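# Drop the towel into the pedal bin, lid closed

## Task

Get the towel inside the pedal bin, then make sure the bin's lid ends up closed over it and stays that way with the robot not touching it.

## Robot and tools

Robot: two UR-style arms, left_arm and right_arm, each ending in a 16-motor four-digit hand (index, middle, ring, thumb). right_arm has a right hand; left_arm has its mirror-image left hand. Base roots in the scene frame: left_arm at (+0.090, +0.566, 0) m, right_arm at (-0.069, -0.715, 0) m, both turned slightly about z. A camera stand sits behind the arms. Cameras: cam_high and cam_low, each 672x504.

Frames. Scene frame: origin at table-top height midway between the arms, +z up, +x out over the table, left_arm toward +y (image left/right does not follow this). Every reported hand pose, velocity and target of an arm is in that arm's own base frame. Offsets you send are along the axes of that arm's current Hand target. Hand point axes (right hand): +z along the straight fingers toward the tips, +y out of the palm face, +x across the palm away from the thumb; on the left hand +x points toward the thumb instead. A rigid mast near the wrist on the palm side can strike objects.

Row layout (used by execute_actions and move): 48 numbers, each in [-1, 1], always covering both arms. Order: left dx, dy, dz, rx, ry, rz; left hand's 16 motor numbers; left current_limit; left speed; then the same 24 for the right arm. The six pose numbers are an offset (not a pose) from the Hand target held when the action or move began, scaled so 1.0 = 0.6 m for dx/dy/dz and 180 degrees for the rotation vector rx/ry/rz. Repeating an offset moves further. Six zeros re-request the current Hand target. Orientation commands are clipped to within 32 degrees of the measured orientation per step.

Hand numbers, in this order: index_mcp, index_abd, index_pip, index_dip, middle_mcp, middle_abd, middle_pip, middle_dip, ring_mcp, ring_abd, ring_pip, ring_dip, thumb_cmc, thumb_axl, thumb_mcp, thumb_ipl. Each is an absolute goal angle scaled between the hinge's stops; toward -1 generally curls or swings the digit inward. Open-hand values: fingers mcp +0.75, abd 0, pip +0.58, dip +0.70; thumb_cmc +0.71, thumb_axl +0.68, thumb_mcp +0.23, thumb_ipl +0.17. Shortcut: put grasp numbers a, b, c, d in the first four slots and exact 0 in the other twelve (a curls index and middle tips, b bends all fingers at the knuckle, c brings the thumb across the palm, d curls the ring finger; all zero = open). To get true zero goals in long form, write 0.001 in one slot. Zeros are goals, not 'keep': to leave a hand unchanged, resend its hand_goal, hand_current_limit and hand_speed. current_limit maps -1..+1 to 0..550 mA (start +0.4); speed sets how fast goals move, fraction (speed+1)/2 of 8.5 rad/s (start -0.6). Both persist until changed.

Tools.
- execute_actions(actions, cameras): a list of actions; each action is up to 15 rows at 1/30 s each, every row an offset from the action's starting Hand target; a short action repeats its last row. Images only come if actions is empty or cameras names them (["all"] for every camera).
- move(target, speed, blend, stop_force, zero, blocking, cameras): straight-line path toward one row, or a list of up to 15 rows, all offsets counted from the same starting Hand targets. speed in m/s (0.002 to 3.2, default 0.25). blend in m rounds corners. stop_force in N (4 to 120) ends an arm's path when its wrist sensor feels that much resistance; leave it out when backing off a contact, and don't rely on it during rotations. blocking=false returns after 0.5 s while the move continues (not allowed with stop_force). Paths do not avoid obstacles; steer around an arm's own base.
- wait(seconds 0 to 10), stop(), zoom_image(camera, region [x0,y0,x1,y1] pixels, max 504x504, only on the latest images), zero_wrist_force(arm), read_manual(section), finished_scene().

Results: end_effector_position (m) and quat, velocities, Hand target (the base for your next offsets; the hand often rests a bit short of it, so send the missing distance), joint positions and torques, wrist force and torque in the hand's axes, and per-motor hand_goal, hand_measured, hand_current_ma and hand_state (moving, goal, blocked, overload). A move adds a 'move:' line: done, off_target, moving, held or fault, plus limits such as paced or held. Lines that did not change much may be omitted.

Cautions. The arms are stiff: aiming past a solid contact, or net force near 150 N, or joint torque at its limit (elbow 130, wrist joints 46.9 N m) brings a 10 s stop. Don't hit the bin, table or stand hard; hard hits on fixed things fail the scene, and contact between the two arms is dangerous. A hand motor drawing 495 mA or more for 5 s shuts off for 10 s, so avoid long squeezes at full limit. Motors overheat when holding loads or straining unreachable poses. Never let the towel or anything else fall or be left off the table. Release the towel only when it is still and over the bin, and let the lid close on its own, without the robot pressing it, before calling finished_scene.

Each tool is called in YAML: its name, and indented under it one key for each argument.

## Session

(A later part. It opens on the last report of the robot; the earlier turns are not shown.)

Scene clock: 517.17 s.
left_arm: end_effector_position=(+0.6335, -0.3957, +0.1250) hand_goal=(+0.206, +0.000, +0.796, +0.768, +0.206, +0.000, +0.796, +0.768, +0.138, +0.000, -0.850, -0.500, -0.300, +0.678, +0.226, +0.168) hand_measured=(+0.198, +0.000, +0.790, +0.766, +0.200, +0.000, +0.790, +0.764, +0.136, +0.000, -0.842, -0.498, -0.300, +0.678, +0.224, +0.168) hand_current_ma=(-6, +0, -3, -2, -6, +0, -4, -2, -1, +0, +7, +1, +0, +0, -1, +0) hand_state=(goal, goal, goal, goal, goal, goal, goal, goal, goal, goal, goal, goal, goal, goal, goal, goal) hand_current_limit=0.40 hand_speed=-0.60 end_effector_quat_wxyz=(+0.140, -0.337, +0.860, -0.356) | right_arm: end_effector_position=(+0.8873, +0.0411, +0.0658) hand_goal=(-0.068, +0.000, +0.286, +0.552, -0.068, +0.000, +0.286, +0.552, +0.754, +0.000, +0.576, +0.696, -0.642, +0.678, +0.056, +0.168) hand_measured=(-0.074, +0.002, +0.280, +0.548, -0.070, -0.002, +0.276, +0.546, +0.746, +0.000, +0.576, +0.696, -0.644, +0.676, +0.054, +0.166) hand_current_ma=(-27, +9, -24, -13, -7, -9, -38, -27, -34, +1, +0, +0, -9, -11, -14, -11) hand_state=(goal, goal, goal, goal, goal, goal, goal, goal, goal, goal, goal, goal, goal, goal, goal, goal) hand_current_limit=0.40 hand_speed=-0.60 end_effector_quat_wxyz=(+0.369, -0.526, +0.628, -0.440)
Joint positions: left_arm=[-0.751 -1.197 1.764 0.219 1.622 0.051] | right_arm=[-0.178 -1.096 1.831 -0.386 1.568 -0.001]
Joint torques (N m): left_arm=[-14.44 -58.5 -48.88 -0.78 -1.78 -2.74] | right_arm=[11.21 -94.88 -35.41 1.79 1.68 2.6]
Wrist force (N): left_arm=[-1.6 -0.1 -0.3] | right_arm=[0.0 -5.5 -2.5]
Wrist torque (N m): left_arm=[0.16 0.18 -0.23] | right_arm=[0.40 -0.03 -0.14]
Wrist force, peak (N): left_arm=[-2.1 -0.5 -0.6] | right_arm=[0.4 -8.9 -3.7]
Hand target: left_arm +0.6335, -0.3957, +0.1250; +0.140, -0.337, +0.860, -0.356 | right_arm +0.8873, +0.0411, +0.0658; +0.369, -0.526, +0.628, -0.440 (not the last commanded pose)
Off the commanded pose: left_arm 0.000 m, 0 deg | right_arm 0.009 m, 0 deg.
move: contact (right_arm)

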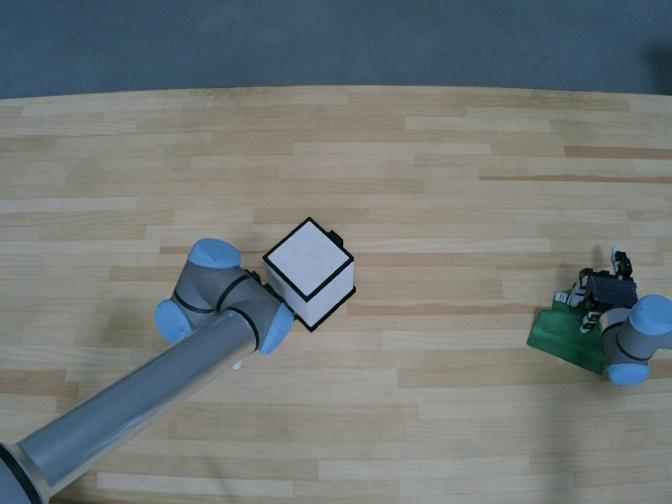

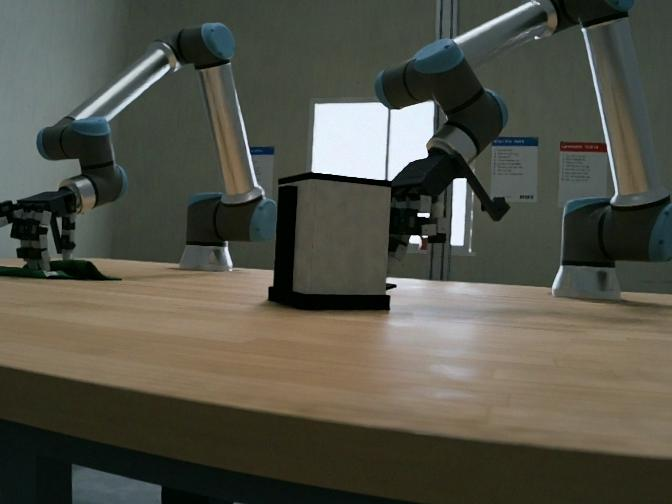

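move:
  target: [0, 0, 0, 0, 0, 0, 0.205, 0, 0.796, 0.768, 0.205, 0, 0.796, 0.768, 0.137, 0, -0.85, -0.5, -0.3, 0.678, 0.226, 0.168, 0.4, -0.6, 0, 0.0266, 0.0097, 0, 0, 0, -0.616, 0, 0.212, 0.478, -0.616, 0, 0.212, 0.478, 0.754, 0, 0.576, 0.696, -0.643, 0.677, -0.169, 0.06, 0.5, -0.85]
  speed: 0.015
  cameras: ["all"]

zoom_image:
  camera: "cam_high"
  region: [520, 240, 650, 370]

zoom_image:
  camera: "cam_low"
  region: [0, 170, 140, 300]

Scene clock: 525.57 s.
left_arm: end_effector_position=(+0.6335, -0.3957, +0.1250) hand_goal=(+0.206, +0.000, +0.796, +0.768, +0.206, +0.000, +0.796, +0.768, +0.138, +0.000, -0.850, -0.500, -0.300, +0.678, +0.226, +0.168) hand_measured=(+0.198, +0.000, +0.790, +0.766, +0.200, +0.000, +0.790, +0.764, +0.136, +0.000, -0.842, -0.498, -0.300, +0.678, +0.224, +0.168) hand_current_ma=(-6, +0, -3, -2, -6, +0, -4, -2, -1, +0, +7, +1, +0, +0, -1, +0) hand_state=(goal, goal, goal, goal, goal, goal, goal, goal, goal, goal, goal, goal, goal, goal, goal, goal) hand_current_limit=0.40 hand_speed=-0.60 end_effector_quat_wxyz=(+0.140, -0.337, +0.860, -0.356) | right_arm: end_effector_position=(+0.8874, +0.0411, +0.0490) hand_goal=(-0.616, +0.000, +0.212, +0.478, -0.616, +0.000, +0.212, +0.478, +0.754, +0.000, +0.576, +0.696, -0.642, +0.678, -0.168, +0.060) hand_measured=(-0.250, +0.008, +0.220, +0.472, -0.352, -0.016, +0.230, +0.486, +0.746, +0.000, +0.576, +0.696, -0.644, +0.676, -0.096, +0.080) hand_current_ma=(+413, +28, +31, -24, +412, -59, +78, +30, -34, +1, +0, +0, -11, -11, +413, +115) hand_state=(blocked, goal, goal, goal, blocked, goal, goal, goal, goal, goal, goal, goal, goal, goal, blocked, blocked) hand_current_limit=0.50 hand_speed=-0.85 end_effector_quat_wxyz=(+0.369, -0.526, +0.627, -0.440)
Joint positions: left_arm=[-0.751 -1.197 1.764 0.219 1.622 0.051] | right_arm=[-0.178 -1.076 1.838 -0.414 1.568 -0.001]
Joint torques (N m): left_arm=[-15.06 -61.51 -48.86 -1 -1.67 -3.08] | right_arm=[7.66 -43.58 -11.51 0.73 1.51 1.75]
Wrist force (N): left_arm=[-1.6 0.3 -0.1] | right_arm=[0.7 -16.9 -1.6]
Wrist torque (N m): left_arm=[0.20 0.18 -0.24] | right_arm=[0.08 -0.05 0.26]
Wrist force, peak (N): left_arm=[-2.2 0.0 -0.7] | right_arm=[1.2 -17.8 -1.9]
Hand target: left_arm +0.6335, -0.3957, +0.1250; +0.140, -0.337, +0.860, -0.356 | right_arm +0.8874, +0.0411, +0.0488; +0.369, -0.526, +0.628, -0.440
Off the commanded pose: left_arm 0.000 m, 0 deg | right_arm 0.000 m, 0 deg.
move: done

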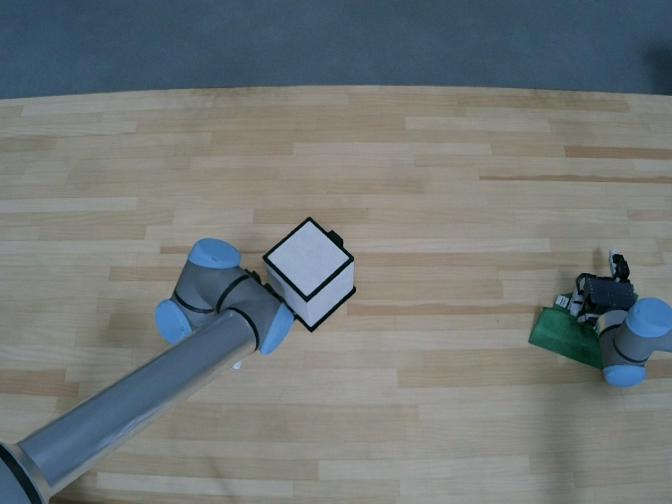

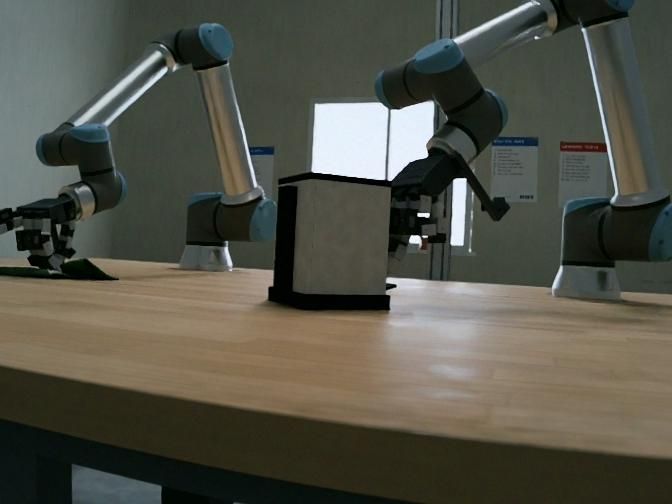

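Scaled by 3.877 from the camera's 672x504 image, which has a finer 960x720 frame.

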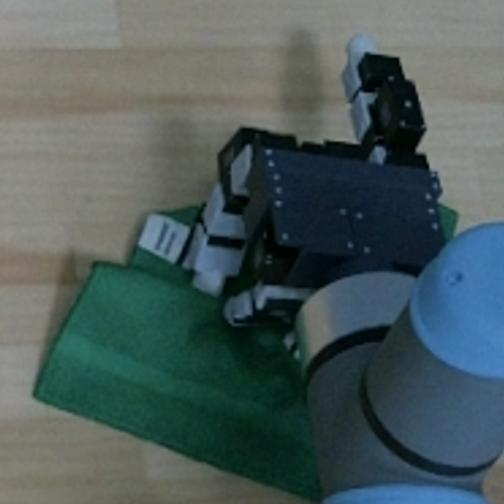

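Scaled by 3.600 from the camera's 672x504 image, which has a finer 960x720 frame.

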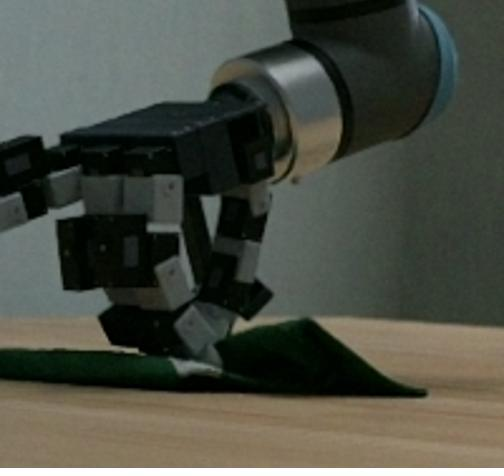

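move:
  target: [0, 0, 0, 0, 0, 0, 0.205, 0, 0.796, 0.768, 0.205, 0, 0.796, 0.768, 0.137, 0, -0.85, -0.5, -0.3, 0.678, 0.226, 0.168, 0.4, -0.6, 0, -0.0940, -0.0342, 0, 0, 0, -0.75, 0, 0.212, 0.478, -0.75, 0, 0.212, 0.478, 0.754, 0, 0.576, 0.696, -0.643, 0.677, -0.3, -0.1, 0.65, -0.85]
  speed: 0.04
  cameras: ["all"]

zoom_image:
  camera: "cam_high"
  region: [520, 240, 650, 370]

zoom_image:
  camera: "cam_low"
  region: [0, 170, 140, 300]

Scene clock: 532.60 s.
left_arm: end_effector_position=(+0.6335, -0.3957, +0.1250) hand_goal=(+0.206, +0.000, +0.796, +0.768, +0.206, +0.000, +0.796, +0.768, +0.138, +0.000, -0.850, -0.500, -0.300, +0.678, +0.226, +0.168) hand_measured=(+0.198, +0.000, +0.790, +0.766, +0.200, +0.000, +0.790, +0.764, +0.136, +0.000, -0.842, -0.498, -0.300, +0.678, +0.224, +0.168) hand_current_ma=(-6, +0, -3, -2, -6, +0, -4, -2, -1, +0, +7, +1, +0, +0, -1, +0) hand_state=(goal, goal, goal, goal, goal, goal, goal, goal, goal, goal, goal, goal, goal, goal, goal, goal) hand_current_limit=0.40 hand_speed=-0.60 end_effector_quat_wxyz=(+0.140, -0.337, +0.860, -0.356) | right_arm: end_effector_position=(+0.8873, +0.0411, +0.1088) hand_goal=(-0.750, +0.000, +0.212, +0.478, -0.750, +0.000, +0.212, +0.478, +0.754, +0.000, +0.576, +0.696, -0.642, +0.678, -0.300, -0.100) hand_measured=(-0.266, +0.008, +0.238, +0.484, -0.508, -0.006, +0.228, +0.482, +0.746, +0.000, +0.576, +0.696, -0.648, +0.674, -0.118, -0.036) hand_current_ma=(+454, +27, +113, +22, +454, -22, +64, +16, -34, +1, +0, +0, -26, -21, +454, +391) hand_state=(blocked, goal, blocked, goal, blocked, goal, goal, goal, goal, goal, goal, goal, goal, goal, blocked, blocked) hand_current_limit=0.65 hand_speed=-0.85 end_effector_quat_wxyz=(+0.369, -0.526, +0.628, -0.440)
Joint positions: left_arm=[-0.751 -1.197 1.764 0.219 1.622 0.051] | right_arm=[-0.178 -1.143 1.807 -0.317 1.568 -0.001]
Joint torques (N m): left_arm=[-13.55 -58.55 -49.45 -0.62 -1.8 -2.78] | right_arm=[2.14 -97.08 -40.85 0.54 -0.59 1.75]
Wrist force (N): left_arm=[-1.6 -0.1 -0.5] | right_arm=[0.2 -0.7 -0.9]
Wrist torque (N m): left_arm=[0.17 0.17 -0.23] | right_arm=[0.25 -0.05 -0.13]
Wrist force, peak (N): left_arm=[-2.3 -0.3 -0.1] | right_arm=[1.4 -19.6 -2.2]
Hand target: left_arm +0.6335, -0.3957, +0.1250; +0.140, -0.337, +0.860, -0.356 | right_arm +0.8873, +0.0411, +0.1089; +0.369, -0.526, +0.628, -0.440
Off the commanded pose: left_arm 0.000 m, 0 deg | right_arm 0.000 m, 0 deg.
move: done

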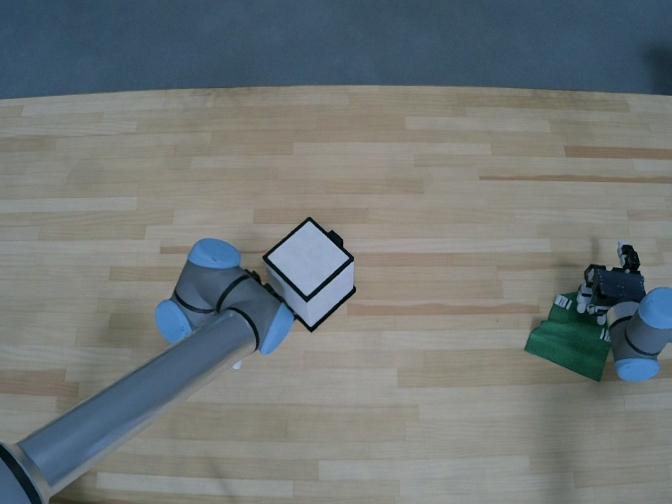

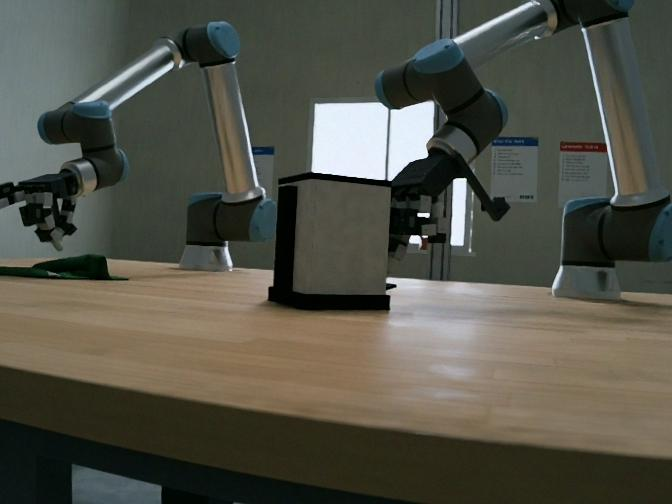

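Scaled by 3.877 from the camera's 672x504 image, which has a finer 960x720 frame.

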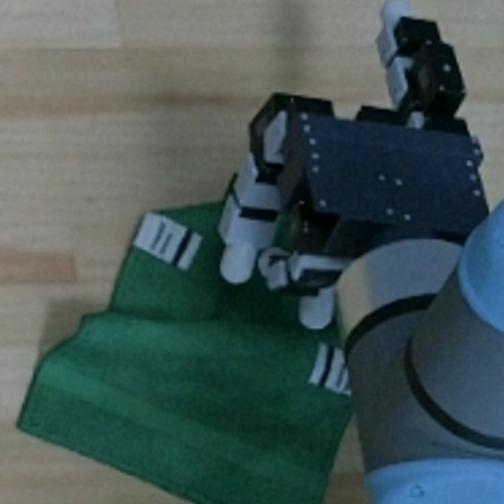

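Scaled by 3.600 from the camera's 672x504 image, which has a finer 960x720 frame.

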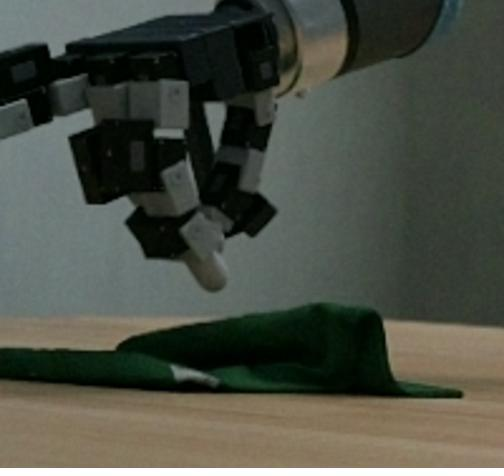

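move:
  target: [0, 0, 0, 0, 0, 0, 0.205, 0, 0.796, 0.768, 0.205, 0, 0.796, 0.768, 0.137, 0, -0.85, -0.5, -0.3, 0.678, 0.226, 0.168, 0.4, -0.6, -0.0588, 0.0077, -0.0695, 0, 0, 0, 0.0, 0.001, 0.285, 0.551, 0.0, 0.001, 0.285, 0.551, 0.754, 0, 0.576, 0.696, -0.643, 0.677, 0.112, 0.168, 0.4, -0.6]
  speed: 0.06

move:
  target: [0, 0, 0, 0, 0, 0, 0.205, 0, 0.796, 0.768, 0.205, 0, 0.796, 0.768, 0.137, 0, -0.85, -0.5, -0.3, 0.678, 0.226, 0.168, 0.4, -0.6, 0, 0.0955, 0.0348, 0, 0, 0, 0.0, 0.001, 0.285, 0.551, 0.0, 0.001, 0.285, 0.551, 0.754, 0, 0.576, 0.696, -0.643, 0.677, 0.112, 0.168, 0.4, -0.6]
  speed: 0.02
  stop_force: 6
  cameras: ["all"]

zoom_image:
  camera: "cam_high"
  region: [510, 250, 640, 380]

zoom_image:
  camera: "cam_low"
  region: [0, 170, 160, 300]

Scene clock: 557.90 s.
left_arm: end_effector_position=(+0.6335, -0.3957, +0.1250) hand_goal=(+0.206, +0.000, +0.796, +0.768, +0.206, +0.000, +0.796, +0.768, +0.138, +0.000, -0.850, -0.500, -0.300, +0.678, +0.226, +0.168) hand_measured=(+0.198, +0.000, +0.790, +0.766, +0.200, +0.000, +0.790, +0.764, +0.136, +0.000, -0.842, -0.498, -0.300, +0.678, +0.224, +0.168) hand_current_ma=(-6, +0, -3, -2, -6, +0, -4, -2, -1, +0, +7, +1, +0, +0, -1, +0) hand_state=(goal, goal, goal, goal, goal, goal, goal, goal, goal, goal, goal, goal, goal, goal, goal, goal) hand_current_limit=0.40 hand_speed=-0.60 end_effector_quat_wxyz=(+0.140, -0.337, +0.860, -0.356) | right_arm: end_effector_position=(+0.8534, +0.0829, +0.1187) hand_goal=(+0.000, +0.002, +0.286, +0.552, +0.000, +0.002, +0.286, +0.552, +0.754, +0.000, +0.576, +0.696, -0.642, +0.678, +0.112, +0.168) hand_measured=(-0.008, +0.004, +0.284, +0.550, -0.008, -0.002, +0.284, +0.550, +0.746, +0.000, +0.576, +0.696, -0.644, +0.676, +0.108, +0.166) hand_current_ma=(-35, +9, -6, -11, -35, -10, -5, -8, -34, +1, +0, +0, -8, -11, -17, -13) hand_state=(goal, goal, goal, goal, goal, goal, goal, goal, goal, goal, goal, goal, goal, goal, goal, goal) hand_current_limit=0.40 hand_speed=-0.60 end_effector_quat_wxyz=(+0.369, -0.526, +0.628, -0.440)
Joint positions: left_arm=[-0.751 -1.197 1.764 0.219 1.622 0.051] | right_arm=[-0.122 -1.193 1.862 -0.321 1.62 0.018]
Joint torques (N m): left_arm=[-13.31 -59.85 -49.76 -0.5 -1.51 -2.59] | right_arm=[13.54 -94.76 -25.06 -2.95 1.95 2.98]
Wrist force (N): left_arm=[-1.7 0.1 -0.2] | right_arm=[0.0 -0.5 -0.9]
Wrist torque (N m): left_arm=[0.18 0.19 -0.25] | right_arm=[0.26 -0.01 -0.12]
Wrist force, peak (N): left_arm=[-2.5 0.0 -0.2] | right_arm=[0.4 -0.9 -1.2]
Hand target: left_arm +0.6335, -0.3957, +0.1250; +0.140, -0.337, +0.860, -0.356 | right_arm +0.8533, +0.0830, +0.1188; +0.369, -0.526, +0.628, -0.440
Off the commanded pose: left_arm 0.000 m, 0 deg | right_arm 0.000 m, 0 deg.
move: done

Scene clock: 562.00 s.
left_arm: end_effector_position=(+0.6335, -0.3957, +0.1250) hand_goal=(+0.206, +0.000, +0.796, +0.768, +0.206, +0.000, +0.796, +0.768, +0.138, +0.000, -0.850, -0.500, -0.300, +0.678, +0.226, +0.168) hand_measured=(+0.198, +0.000, +0.790, +0.766, +0.200, +0.000, +0.790, +0.764, +0.136, +0.000, -0.842, -0.498, -0.300, +0.678, +0.224, +0.168) hand_current_ma=(-6, +0, -3, -2, -6, +0, -4, -2, -1, +0, +7, +1, +0, +0, -1, +0) hand_state=(goal, goal, goal, goal, goal, goal, goal, goal, goal, goal, goal, goal, goal, goal, goal, goal) hand_current_limit=0.40 hand_speed=-0.60 end_effector_quat_wxyz=(+0.140, -0.337, +0.860, -0.356) | right_arm: end_effector_position=(+0.8534, +0.0830, +0.0623) hand_goal=(+0.000, +0.002, +0.286, +0.552, +0.000, +0.002, +0.286, +0.552, +0.754, +0.000, +0.576, +0.696, -0.642, +0.678, +0.112, +0.168) hand_measured=(-0.002, +0.004, +0.276, +0.544, -0.004, -0.002, +0.278, +0.546, +0.746, +0.000, +0.576, +0.696, -0.644, +0.676, +0.108, +0.166) hand_current_ma=(-9, +9, -38, -32, -13, -10, -32, -23, -35, +1, +0, +0, -8, -11, -17, -13) hand_state=(goal, goal, goal, goal, goal, goal, goal, goal, goal, goal, goal, goal, goal, goal, goal, goal) hand_current_limit=0.40 hand_speed=-0.60 end_effector_quat_wxyz=(+0.369, -0.526, +0.628, -0.440)
Joint positions: left_arm=[-0.751 -1.197 1.764 0.219 1.622 0.051] | right_arm=[-0.122 -1.129 1.894 -0.416 1.621 0.019]
Joint torques (N m): left_arm=[-12.73 -58.02 -48.6 -0.48 -1.44 -2.78] | right_arm=[11.94 -91.68 -35.65 1.7 1.21 1.76]
Wrist force (N): left_arm=[-1.7 -0.5 -0.1] | right_arm=[0.4 -5.5 -2.5]
Wrist torque (N m): left_arm=[0.09 0.19 -0.23] | right_arm=[0.24 -0.07 -0.08]
Wrist force, peak (N): left_arm=[-2.2 -0.1 -0.3] | right_arm=[0.1 -10.9 -4.4]
Hand target: left_arm +0.6335, -0.3957, +0.1250; +0.140, -0.337, +0.860, -0.356 | right_arm +0.8534, +0.0830, +0.0623; +0.369, -0.526, +0.628, -0.440 (not the last commanded pose)
Off the commanded pose: left_arm 0.000 m, 0 deg | right_arm 0.005 m, 0 deg.
move: contact (right_arm)

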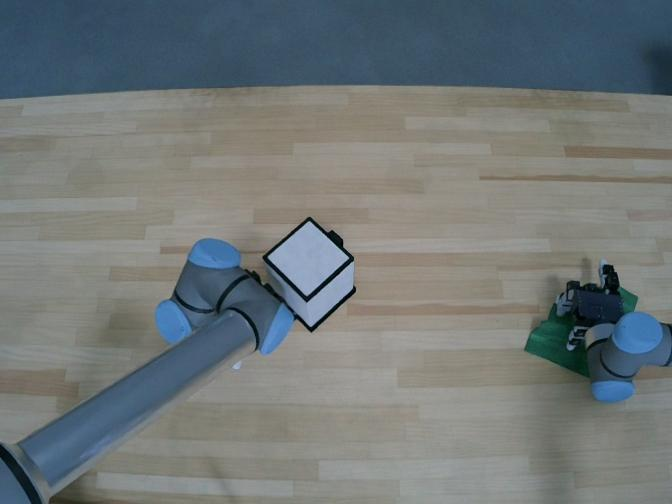

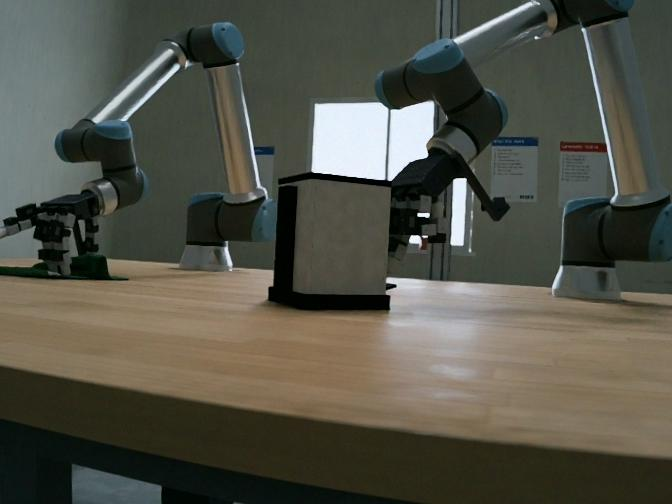

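Scaled by 3.877 from the camera's 672x504 image, which has a finer 960x720 frame.

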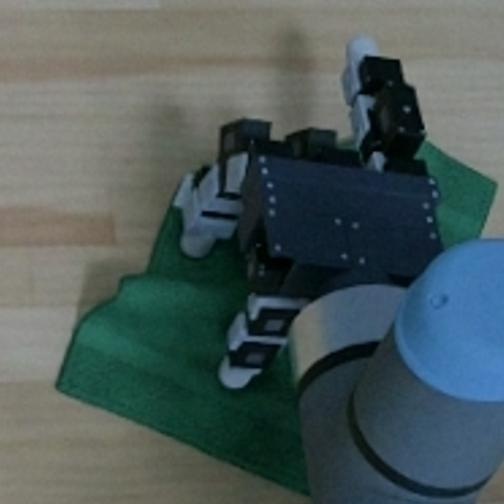

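Scaled by 3.150 from the camera's 672x504 image, which has a finer 960x720 frame.

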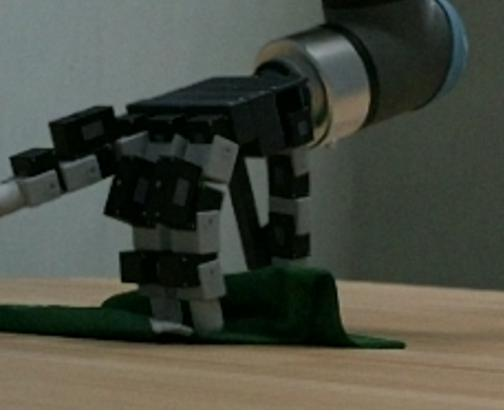

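move:
  target: [0, 0, 0, 0, 0, 0, 0.205, 0, 0.796, 0.768, 0.205, 0, 0.796, 0.768, 0.137, 0, -0.85, -0.5, -0.3, 0.678, 0.226, 0.168, 0.4, -0.6, 0, 0.0235, 0.0086, 0, 0, 0, -0.7, 0.001, 0.212, 0.478, -0.7, 0.001, 0.212, 0.478, 0.754, 0, 0.576, 0.696, -0.643, 0.677, -0.25, 0.06, 0.6, -0.85]
  speed: 0.012
  cameras: ["all"]

zoom_image:
  camera: "cam_high"
  region: [510, 250, 640, 380]

zoom_image:
  camera: "cam_low"
  region: [0, 170, 160, 300]

Scene clock: 568.97 s.
left_arm: end_effector_position=(+0.6335, -0.3957, +0.1250) hand_goal=(+0.206, +0.000, +0.796, +0.768, +0.206, +0.000, +0.796, +0.768, +0.138, +0.000, -0.850, -0.500, -0.300, +0.678, +0.226, +0.168) hand_measured=(+0.198, +0.000, +0.790, +0.766, +0.200, +0.000, +0.790, +0.764, +0.136, +0.000, -0.842, -0.498, -0.300, +0.678, +0.224, +0.168) hand_current_ma=(-6, +0, -3, -2, -6, +0, -4, -2, -1, +0, +7, +1, +0, +0, -1, +0) hand_state=(goal, goal, goal, goal, goal, goal, goal, goal, goal, goal, goal, goal, goal, goal, goal, goal) hand_current_limit=0.40 hand_speed=-0.60 end_effector_quat_wxyz=(+0.140, -0.337, +0.860, -0.356) | right_arm: end_effector_position=(+0.8535, +0.0829, +0.0474) hand_goal=(-0.700, +0.002, +0.212, +0.478, -0.700, +0.002, +0.212, +0.478, +0.754, +0.000, +0.576, +0.696, -0.642, +0.678, -0.250, +0.060) hand_measured=(-0.228, +0.010, +0.198, +0.452, -0.258, -0.008, +0.212, +0.470, +0.746, +0.000, +0.576, +0.696, -0.646, +0.676, -0.058, +0.088) hand_current_ma=(+440, +25, -60, -113, +440, -38, -1, -29, -35, +1, +0, +0, -19, -11, +440, +167) hand_state=(blocked, goal, goal, blocked, blocked, goal, goal, goal, goal, goal, goal, goal, goal, goal, blocked, blocked) hand_current_limit=0.60 hand_speed=-0.85 end_effector_quat_wxyz=(+0.369, -0.526, +0.627, -0.440)
Joint positions: left_arm=[-0.751 -1.197 1.764 0.219 1.622 0.051] | right_arm=[-0.122 -1.111 1.901 -0.441 1.621 0.019]
Joint torques (N m): left_arm=[-13.67 -59.74 -48.95 -1.1 -1.82 -2.84] | right_arm=[5.81 -18.05 6.56 6.02 0.3 -2.01]
Wrist force (N): left_arm=[-1.8 0.1 -0.4] | right_arm=[0.1 -41.6 -1.3]
Wrist torque (N m): left_arm=[0.19 0.20 -0.25] | right_arm=[-0.53 -0.03 0.11]
Wrist force, peak (N): left_arm=[-2.2 -0.8 -0.3] | right_arm=[0.6 -41.7 -1.8]
Hand target: left_arm +0.6335, -0.3957, +0.1250; +0.140, -0.337, +0.860, -0.356 | right_arm +0.8534, +0.0830, +0.0473; +0.369, -0.526, +0.628, -0.440
Off the commanded pose: left_arm 0.000 m, 0 deg | right_arm 0.000 m, 0 deg.
move: done

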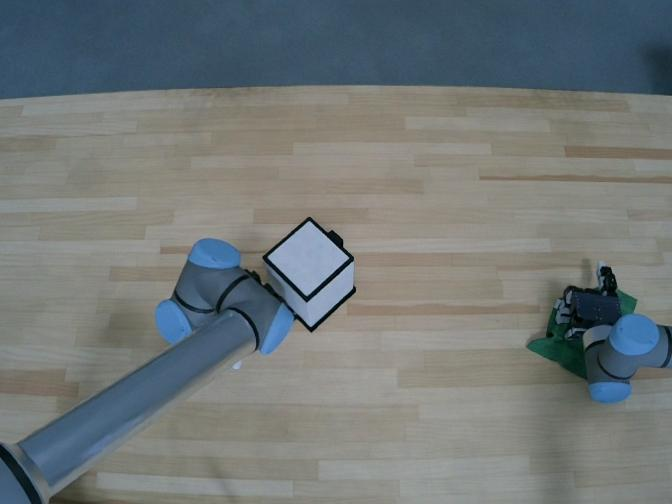

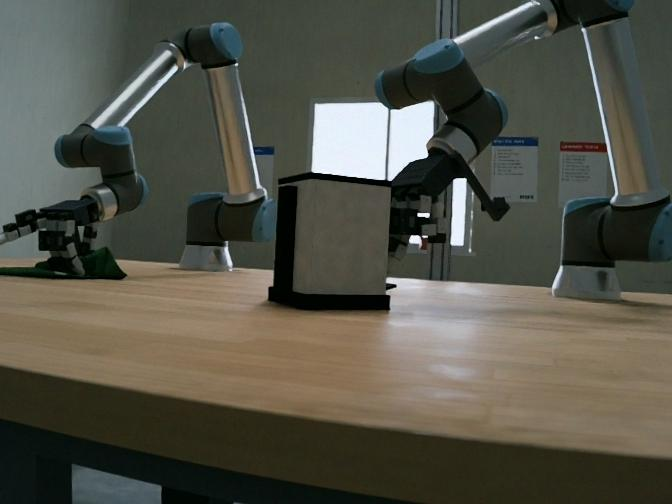

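Scaled by 3.877 from the camera's 672x504 image, which has a finer 960x720 frame.

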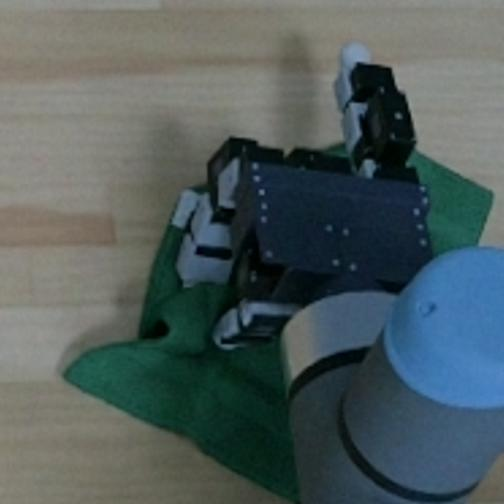

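Scaled by 3.150 from the camera's 672x504 image, which has a finer 960x720 frame.

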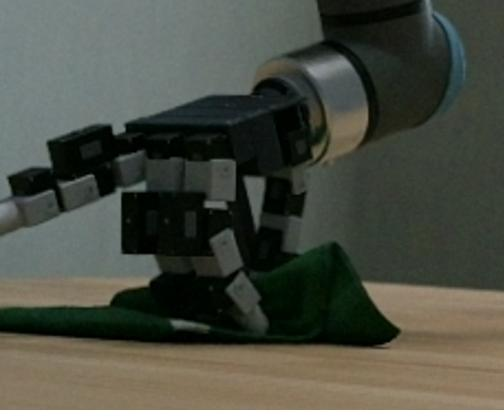

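move:
  target: [0, 0, 0, 0, 0, 0, 0.205, 0, 0.796, 0.768, 0.205, 0, 0.796, 0.768, 0.137, 0, -0.85, -0.5, -0.3, 0.678, 0.226, 0.168, 0.4, -0.6, 0, -0.0940, -0.0342, 0, 0, 0, -0.8, 0.001, 0.1, 0.3, -0.8, 0.001, 0.1, 0.3, 0.754, 0, 0.576, 0.696, -0.643, 0.677, -0.4, 0.0, 0.7, -0.85]
  speed: 0.03
  cameras: ["all"]

zoom_image:
  camera: "cam_high"
  region: [510, 250, 640, 380]

zoom_image:
  camera: "cam_low"
  region: [0, 170, 160, 300]

Scene clock: 574.83 s.
left_arm: end_effector_position=(+0.6335, -0.3957, +0.1250) hand_goal=(+0.206, +0.000, +0.796, +0.768, +0.206, +0.000, +0.796, +0.768, +0.138, +0.000, -0.850, -0.500, -0.300, +0.678, +0.226, +0.168) hand_measured=(+0.198, +0.000, +0.790, +0.766, +0.200, +0.000, +0.790, +0.764, +0.136, +0.000, -0.842, -0.498, -0.300, +0.678, +0.224, +0.168) hand_current_ma=(-6, +0, -3, -2, -6, +0, -4, -2, -1, +0, +7, +1, +0, +0, -1, +0) hand_state=(goal, goal, goal, goal, goal, goal, goal, goal, goal, goal, goal, goal, goal, goal, goal, goal) hand_current_limit=0.40 hand_speed=-0.60 end_effector_quat_wxyz=(+0.140, -0.337, +0.860, -0.356) | right_arm: end_effector_position=(+0.8534, +0.0830, +0.1072) hand_goal=(-0.800, +0.002, +0.100, +0.300, -0.800, +0.002, +0.100, +0.300, +0.754, +0.000, +0.576, +0.696, -0.642, +0.678, -0.400, +0.000) hand_measured=(-0.218, +0.022, +0.174, +0.366, -0.262, -0.024, +0.162, +0.330, +0.746, +0.000, +0.576, +0.696, -0.642, +0.676, -0.056, +0.072) hand_current_ma=(+468, +72, +342, +303, +468, -98, +277, +133, -35, +1, +0, +0, +0, -10, +468, +455) hand_state=(blocked, goal, blocked, blocked, blocked, blocked, blocked, blocked, goal, goal, goal, goal, goal, goal, blocked, blocked) hand_current_limit=0.70 hand_speed=-0.85 end_effector_quat_wxyz=(+0.369, -0.526, +0.628, -0.440)
Joint positions: left_arm=[-0.751 -1.197 1.764 0.219 1.622 0.051] | right_arm=[-0.122 -1.18 1.87 -0.341 1.621 0.018]
Joint torques (N m): left_arm=[-14.06 -60.04 -48.87 -0.83 -1.87 -2.85] | right_arm=[-9.41 -92.56 -40.33 1.03 -0.48 -3.14]
Wrist force (N): left_arm=[-2.0 -0.2 -0.6] | right_arm=[0.6 -0.1 -0.6]
Wrist torque (N m): left_arm=[0.17 0.23 -0.27] | right_arm=[0.31 -0.10 -0.05]
Wrist force, peak (N): left_arm=[-2.2 0.0 -0.5] | right_arm=[0.2 -43.6 -1.6]
Hand target: left_arm +0.6335, -0.3957, +0.1250; +0.140, -0.337, +0.860, -0.356 | right_arm +0.8534, +0.0829, +0.1073; +0.369, -0.526, +0.628, -0.440
Off the commanded pose: left_arm 0.000 m, 0 deg | right_arm 0.000 m, 0 deg.
move: done

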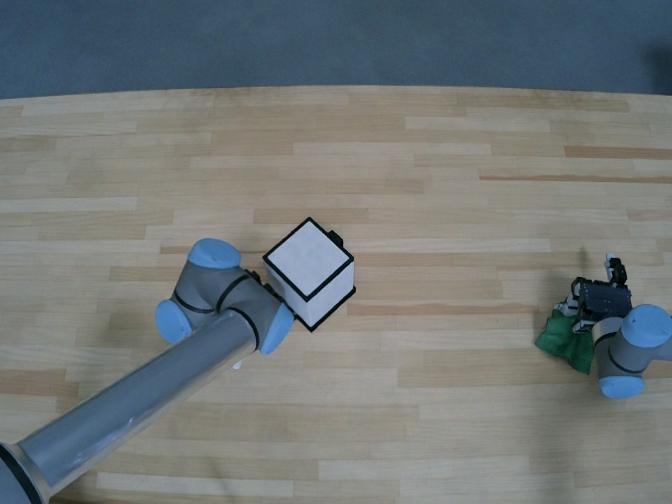

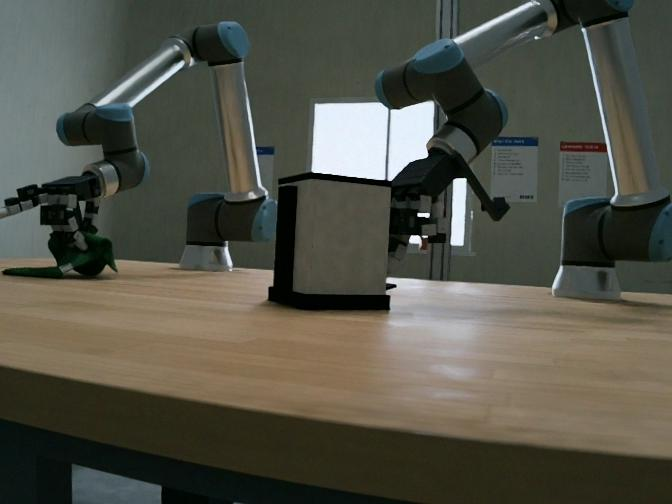

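Scaled by 3.877 from the camera's 672x504 image, which has a finer 960x720 frame.

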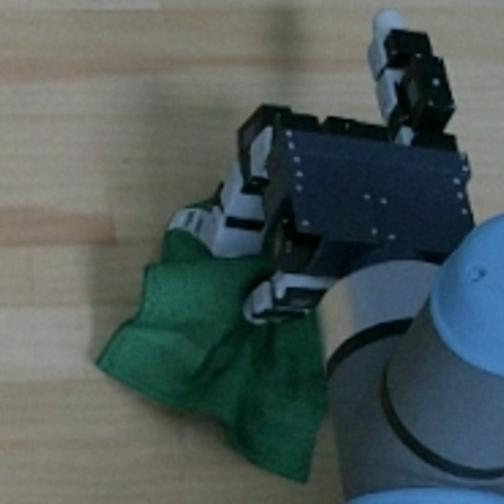

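Scaled by 3.150 from the camera's 672x504 image, which has a finer 960x720 frame.

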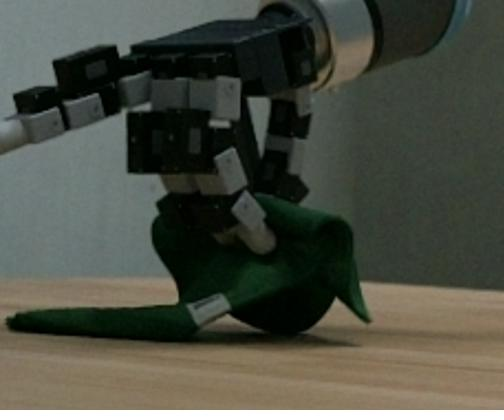

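move:
  target:
    - [0, 0, 0, 0, 0, 0, 0.205, 0, 0.796, 0.768, 0.205, 0, 0.796, 0.768, 0.137, 0, -0.85, -0.5, -0.3, 0.678, 0.226, 0.168, 0.4, -0.6, 0, -0.2349, -0.0855, 0, 0, 0, -0.8, 0.001, 0.1, 0.3, -0.8, 0.001, 0.1, 0.3, 0.754, 0, 0.576, 0.696, -0.643, 0.677, -0.4, 0.0, 0.7, -0.85]
    - [0, 0, 0, 0, 0, 0, 0.205, 0, 0.796, 0.768, 0.205, 0, 0.796, 0.768, 0.137, 0, -0.85, -0.5, -0.3, 0.678, 0.226, 0.168, 0.4, -0.6, -0.7842, -0.502, -0.4855, 0.1028, -0.2944, -0.0519, -0.8, 0.001, 0.1, 0.3, -0.8, 0.001, 0.1, 0.3, 0.754, 0, 0.576, 0.696, -0.643, 0.677, -0.4, 0.0, 0.7, -0.85]
  speed: [0.12, 0.2]
  blend: [0.05, 0]
  cameras: ["all"]

Scene clock: 609.73 s.
left_arm: end_effector_position=(+0.6335, -0.3957, +0.1250) hand_goal=(+0.206, +0.000, +0.796, +0.768, +0.206, +0.000, +0.796, +0.768, +0.138, +0.000, -0.850, -0.500, -0.300, +0.678, +0.226, +0.168) hand_measured=(+0.198, +0.000, +0.790, +0.766, +0.200, +0.000, +0.790, +0.764, +0.136, +0.000, -0.842, -0.498, -0.300, +0.678, +0.224, +0.168) hand_current_ma=(-6, +0, -3, -2, -6, +0, -4, -2, -1, +0, +7, +1, +0, +0, -1, +0) hand_state=(goal, goal, goal, goal, goal, goal, goal, goal, goal, goal, goal, goal, goal, goal, goal, goal) hand_current_limit=0.40 hand_speed=-0.60 end_effector_quat_wxyz=(+0.140, -0.337, +0.860, -0.356) | right_arm: end_effector_position=(+0.7669, +0.5759, +0.4899) hand_goal=(-0.800, +0.002, +0.100, +0.300, -0.800, +0.002, +0.100, +0.300, +0.754, +0.000, +0.576, +0.696, -0.642, +0.678, -0.400, +0.000) hand_measured=(-0.218, +0.022, +0.174, +0.358, -0.276, -0.024, +0.152, +0.326, +0.746, +0.000, +0.576, +0.696, -0.642, +0.676, -0.056, +0.068) hand_current_ma=(+468, +72, +342, +264, +468, -98, +234, +108, -35, +1, +0, +0, -3, -9, +467, +423) hand_state=(blocked, goal, blocked, blocked, blocked, blocked, blocked, blocked, goal, goal, goal, goal, goal, goal, blocked, blocked) hand_current_limit=0.70 hand_speed=-0.85 end_effector_quat_wxyz=(+0.650, -0.650, +0.279, -0.279)
Joint positions: left_arm=[-0.751 -1.197 1.764 0.219 1.622 0.051] | right_arm=[0.328 -1.354 1.502 -0.149 1.14 0]
Joint torques (N m): left_arm=[-12.62 -60.09 -48.33 -0.36 -1.26 -2.62] | right_arm=[16.99 -50.14 -48.9 -0.25 -2.08 -3.14]
Wrist force (N): left_arm=[-2.0 -0.2 -0.3] | right_arm=[1.1 0.1 -0.6]
Wrist torque (N m): left_arm=[0.14 0.23 -0.26] | right_arm=[0.21 -0.16 0.16]
Wrist force, peak (N): left_arm=[-2.4 -0.1 -0.2] | right_arm=[1.9 0.2 0.0]
Hand target: left_arm +0.6335, -0.3957, +0.1250; +0.140, -0.337, +0.860, -0.356 | right_arm +0.7669, +0.5759, +0.4900; +0.650, -0.650, +0.279, -0.279
Off the commanded pose: left_arm 0.000 m, 0 deg | right_arm 0.000 m, 0 deg.
move: done

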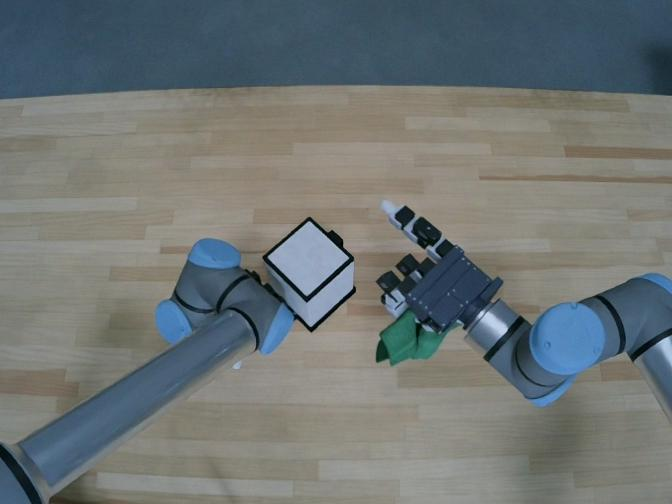

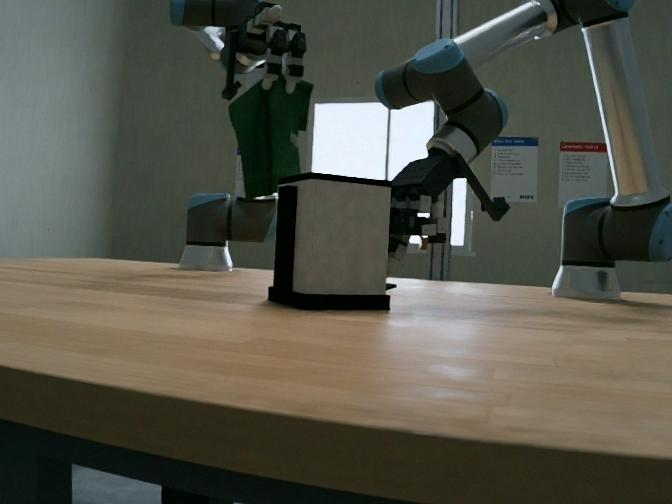

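move:
  target: [0, 0.0471, 0.0471, 0, 0, 0, 0.205, 0, 0.796, 0.768, 0.205, 0, 0.796, 0.768, 0.137, 0, -0.85, -0.5, -0.3, 0.678, 0.226, 0.168, 0.75, -0.6, 0, 0, 0, 0, 0, 0, -0.8, 0.001, 0.1, 0.3, -0.8, 0.001, 0.1, 0.3, 0.754, 0, 0.576, 0.696, -0.643, 0.677, -0.4, 0.0, 0.7, -0.85]
  speed: 0.02
  stop_force: 25
  cameras: ["all"]

zoom_image:
  camera: "cam_low"
  region: [200, 100, 460, 320]

zoom_image:
  camera: "cam_high"
  region: [200, 180, 400, 350]

Scene clock: 621.53 s.
left_arm: end_effector_position=(+0.6336, -0.3958, +0.0878) hand_goal=(+0.206, +0.000, +0.796, +0.768, +0.206, +0.000, +0.796, +0.768, +0.138, +0.000, -0.850, -0.500, -0.300, +0.678, +0.226, +0.168) hand_measured=(+0.196, +0.000, +0.796, +0.768, +0.164, +0.000, +0.812, +0.776, +0.136, +0.000, -0.842, -0.498, -0.300, +0.678, +0.224, +0.168) hand_current_ma=(-10, +0, +0, +0, -84, +0, +20, +7, -1, +0, +7, +1, +0, +0, -1, +0) hand_state=(goal, goal, goal, goal, blocked, goal, goal, goal, goal, goal, goal, goal, goal, goal, goal, goal) hand_current_limit=0.75 hand_speed=-0.60 end_effector_quat_wxyz=(+0.140, -0.337, +0.860, -0.356) | right_arm: end_effector_position=(+0.7669, +0.5759, +0.4900) hand_goal=(-0.800, +0.002, +0.100, +0.300, -0.800, +0.002, +0.100, +0.300, +0.754, +0.000, +0.576, +0.696, -0.642, +0.678, -0.400, +0.000) hand_measured=(-0.218, +0.022, +0.174, +0.358, -0.276, -0.024, +0.152, +0.326, +0.746, +0.000, +0.576, +0.696, -0.642, +0.676, -0.056, +0.068) hand_current_ma=(+468, +72, +342, +264, +467, -98, +234, +108, -35, +1, +0, +0, -3, -9, +468, +423) hand_state=(blocked, goal, blocked, blocked, blocked, blocked, blocked, blocked, goal, goal, goal, goal, goal, goal, blocked, blocked) hand_current_limit=0.70 hand_speed=-0.85 end_effector_quat_wxyz=(+0.650, -0.650, +0.279, -0.279)
Joint positions: left_arm=[-0.751 -1.162 1.791 0.158 1.622 0.051] | right_arm=[0.328 -1.354 1.502 -0.149 1.14 0]
Joint torques (N m): left_arm=[-12.92 -64.89 -38.07 3.46 -1.49 -2.37] | right_arm=[15.39 -50.83 -49.79 -0.39 -2.09 -3.44]
Wrist force (N): left_arm=[-1.8 -12.0 -21.0] | right_arm=[0.7 -0.2 -0.4]
Wrist torque (N m): left_arm=[1.28 -0.19 -0.01] | right_arm=[0.13 -0.11 0.11]
Wrist force, peak (N): left_arm=[-2.0 -17.0 -30.5] | right_arm=[1.4 -0.5 -0.7]
Hand target: left_arm +0.6336, -0.3958, +0.0878; +0.140, -0.337, +0.860, -0.356 (not the last commanded pose) | right_arm +0.7669, +0.5759, +0.4900; +0.650, -0.650, +0.279, -0.279
Off the commanded pose: left_arm 0.003 m, 0 deg | right_arm 0.000 m, 0 deg.
move: contact (left_arm)

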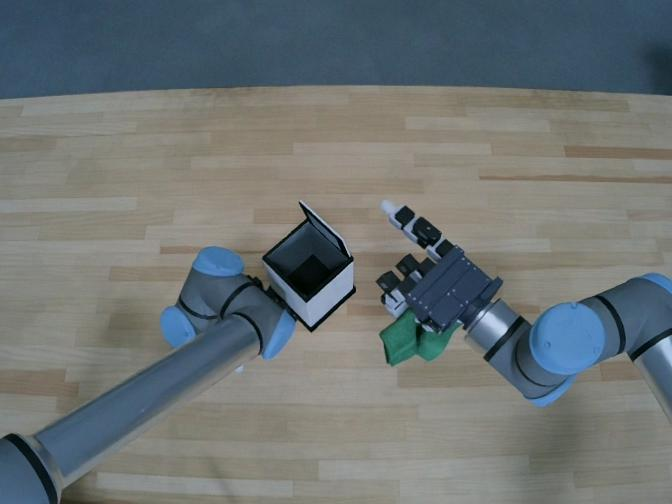

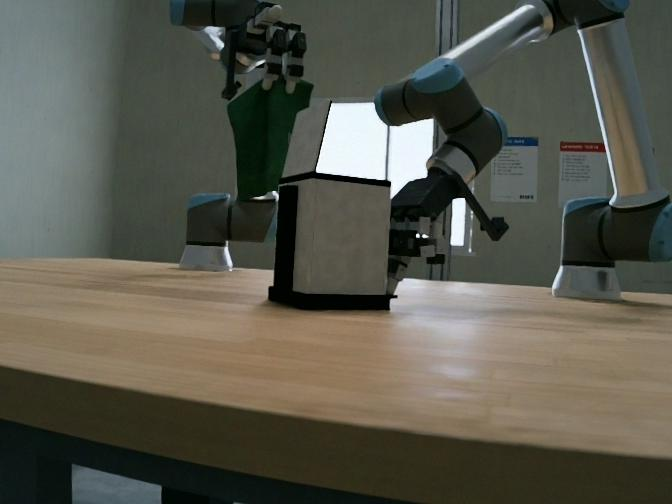

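Scaled by 1.938 from the camera's 672x504 image, which has a finer 960x720 frame.

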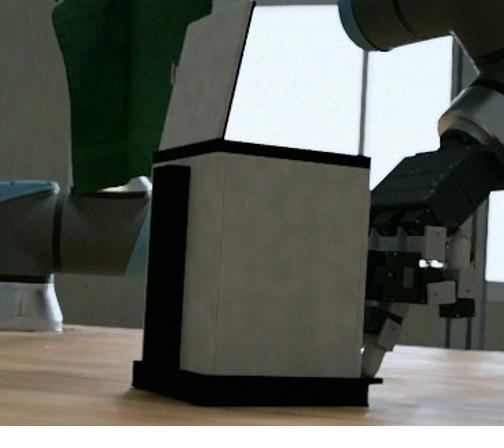

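Scaled by 2.520 from the camera's 672x504 image, which has a finer 960x720 frame.

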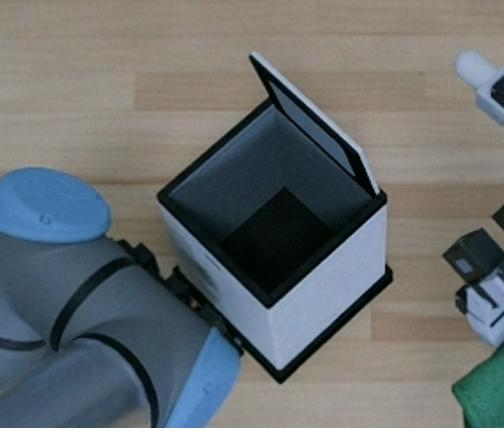

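zoom_image:
  camera: "cam_low"
  region: [180, 0, 360, 220]

zoom_image:
  camera: "cam_high"
  region: [360, 190, 560, 390]

Scaled by 2.291 from the camera's 672x504 image, which has a finer 960x720 frame.

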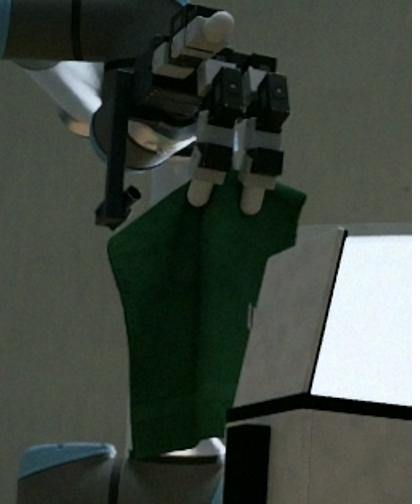

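Scaled by 2.520 from the camera's 672x504 image, which has a finer 960x720 frame.

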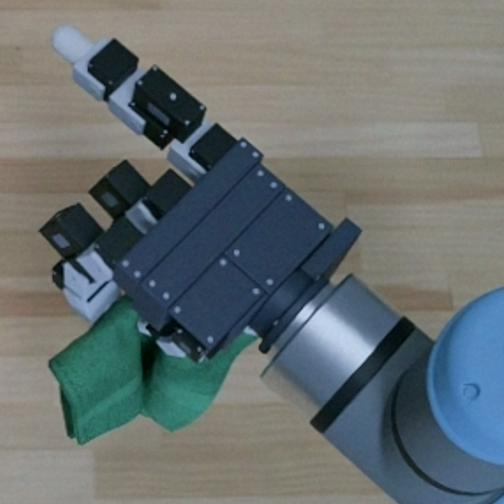

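move:
  target:
    - [0, 0, 0, 0, 0, 0, 0.205, 0, 0.796, 0.768, 0.205, 0, 0.796, 0.768, 0.137, 0, -0.85, -0.5, -0.3, 0.678, 0.226, 0.168, 0.75, -0.6, -0.0831, -0.12, 0.0587, 0, 0, 0, -0.8, 0.001, 0.1, 0.3, -0.8, 0.001, 0.1, 0.3, 0.754, 0, 0.576, 0.696, -0.643, 0.677, -0.4, 0.0, 0.7, -0.85]
    - [0, 0, 0, 0, 0, 0, 0.205, 0, 0.796, 0.768, 0.205, 0, 0.796, 0.768, 0.137, 0, -0.85, -0.5, -0.3, 0.678, 0.226, 0.168, 0.75, -0.6, -0.0835, -0.12, 0.4337, 0, 0, 0, -0.8, 0.001, 0.1, 0.3, -0.8, 0.001, 0.1, 0.3, 0.754, 0, 0.576, 0.696, -0.643, 0.677, -0.4, 0.0, 0.7, -0.85]
  speed: 0.1
  blend: [0.03, 0]
  cameras: ["all"]

zoom_image:
  camera: "cam_low"
  region: [220, 0, 440, 320]

zoom_image:
  camera: "cam_high"
  region: [220, 150, 480, 350]

Scene clock: 734.57 s.
left_arm: end_effector_position=(+0.6336, -0.3958, +0.0878) hand_goal=(+0.206, +0.000, +0.796, +0.768, +0.206, +0.000, +0.796, +0.768, +0.138, +0.000, -0.850, -0.500, -0.300, +0.678, +0.226, +0.168) hand_measured=(+0.196, +0.000, +0.796, +0.768, +0.164, +0.000, +0.812, +0.776, +0.136, +0.000, -0.842, -0.498, -0.300, +0.678, +0.224, +0.168) hand_current_ma=(-10, +0, +0, +0, -84, +0, +20, +7, -1, +0, +7, +1, +0, +0, -1, +0) hand_state=(goal, goal, goal, goal, blocked, goal, goal, goal, goal, goal, goal, goal, goal, goal, goal, goal) hand_current_limit=0.75 hand_speed=-0.60 end_effector_quat_wxyz=(+0.140, -0.337, +0.860, -0.356) | right_arm: end_effector_position=(+0.9210, +0.7914, +0.5621) hand_goal=(-0.800, +0.002, +0.100, +0.300, -0.800, +0.002, +0.100, +0.300, +0.754, +0.000, +0.576, +0.696, -0.642, +0.678, -0.400, +0.000) hand_measured=(-0.218, +0.022, +0.174, +0.358, -0.276, -0.024, +0.152, +0.326, +0.746, +0.000, +0.576, +0.696, -0.642, +0.676, -0.056, +0.068) hand_current_ma=(+467, +72, +342, +264, +468, -98, +234, +108, -35, +1, +0, +0, -3, -9, +467, +423) hand_state=(blocked, goal, blocked, blocked, blocked, blocked, blocked, blocked, goal, goal, goal, goal, goal, goal, blocked, blocked) hand_current_limit=0.70 hand_speed=-0.85 end_effector_quat_wxyz=(+0.650, -0.650, +0.279, -0.279)
Joint positions: left_arm=[-0.751 -1.162 1.791 0.158 1.622 0.051] | right_arm=[0.493 -0.871 0.664 0.206 1.304 0]
Joint torques (N m): left_arm=[-6.65 -66.18 -39.5 0.03 -0.91 0.66] | right_arm=[16.63 -91.97 -49.41 -0.16 1.71 -3.11]
Wrist force (N): left_arm=[-2.2 -11.7 -20.5] | right_arm=[0.6 0.0 -0.3]
Wrist torque (N m): left_arm=[1.26 -0.15 -0.04] | right_arm=[0.14 -0.08 0.09]
Wrist force, peak (N): left_arm=[-1.9 -12.9 -21.6] | right_arm=[1.3 0.9 -1.1]
Hand target: left_arm +0.6336, -0.3958, +0.0878; +0.140, -0.337, +0.860, -0.356 | right_arm +0.9210, +0.7914, +0.5621; +0.650, -0.650, +0.279, -0.279
Off the commanded pose: left_arm 0.000 m, 0 deg | right_arm 0.000 m, 0 deg.
move: done

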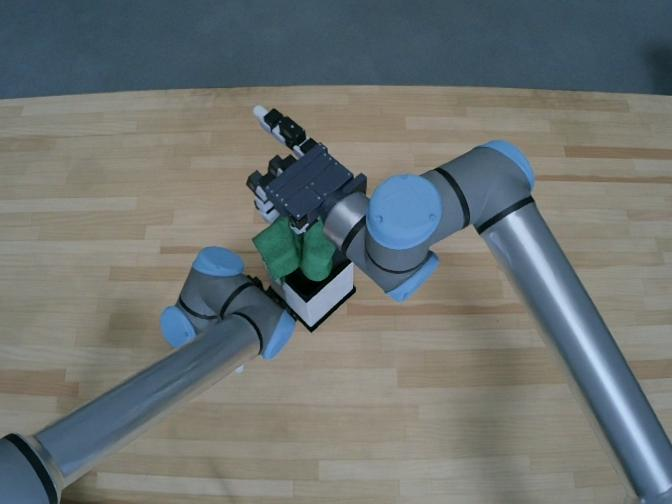

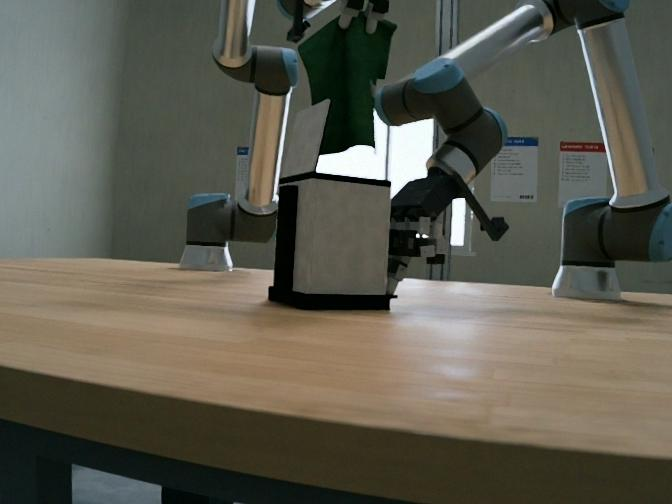

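Scaled by 1.575 from the camera's 672x504 image, which has a finer 960x720 frame.

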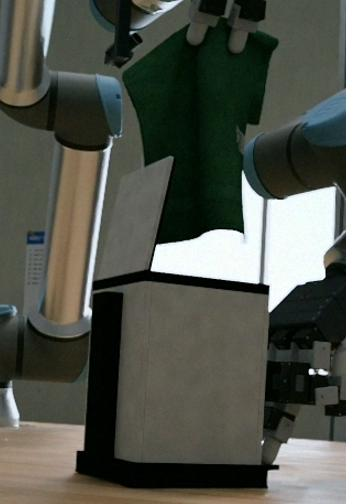

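Scaled by 1.938 from the camera's 672x504 image, which has a finer 960x720 frame.

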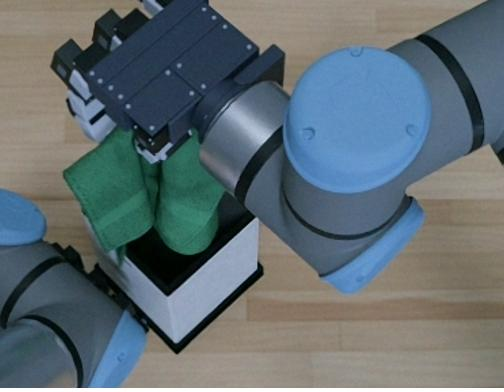

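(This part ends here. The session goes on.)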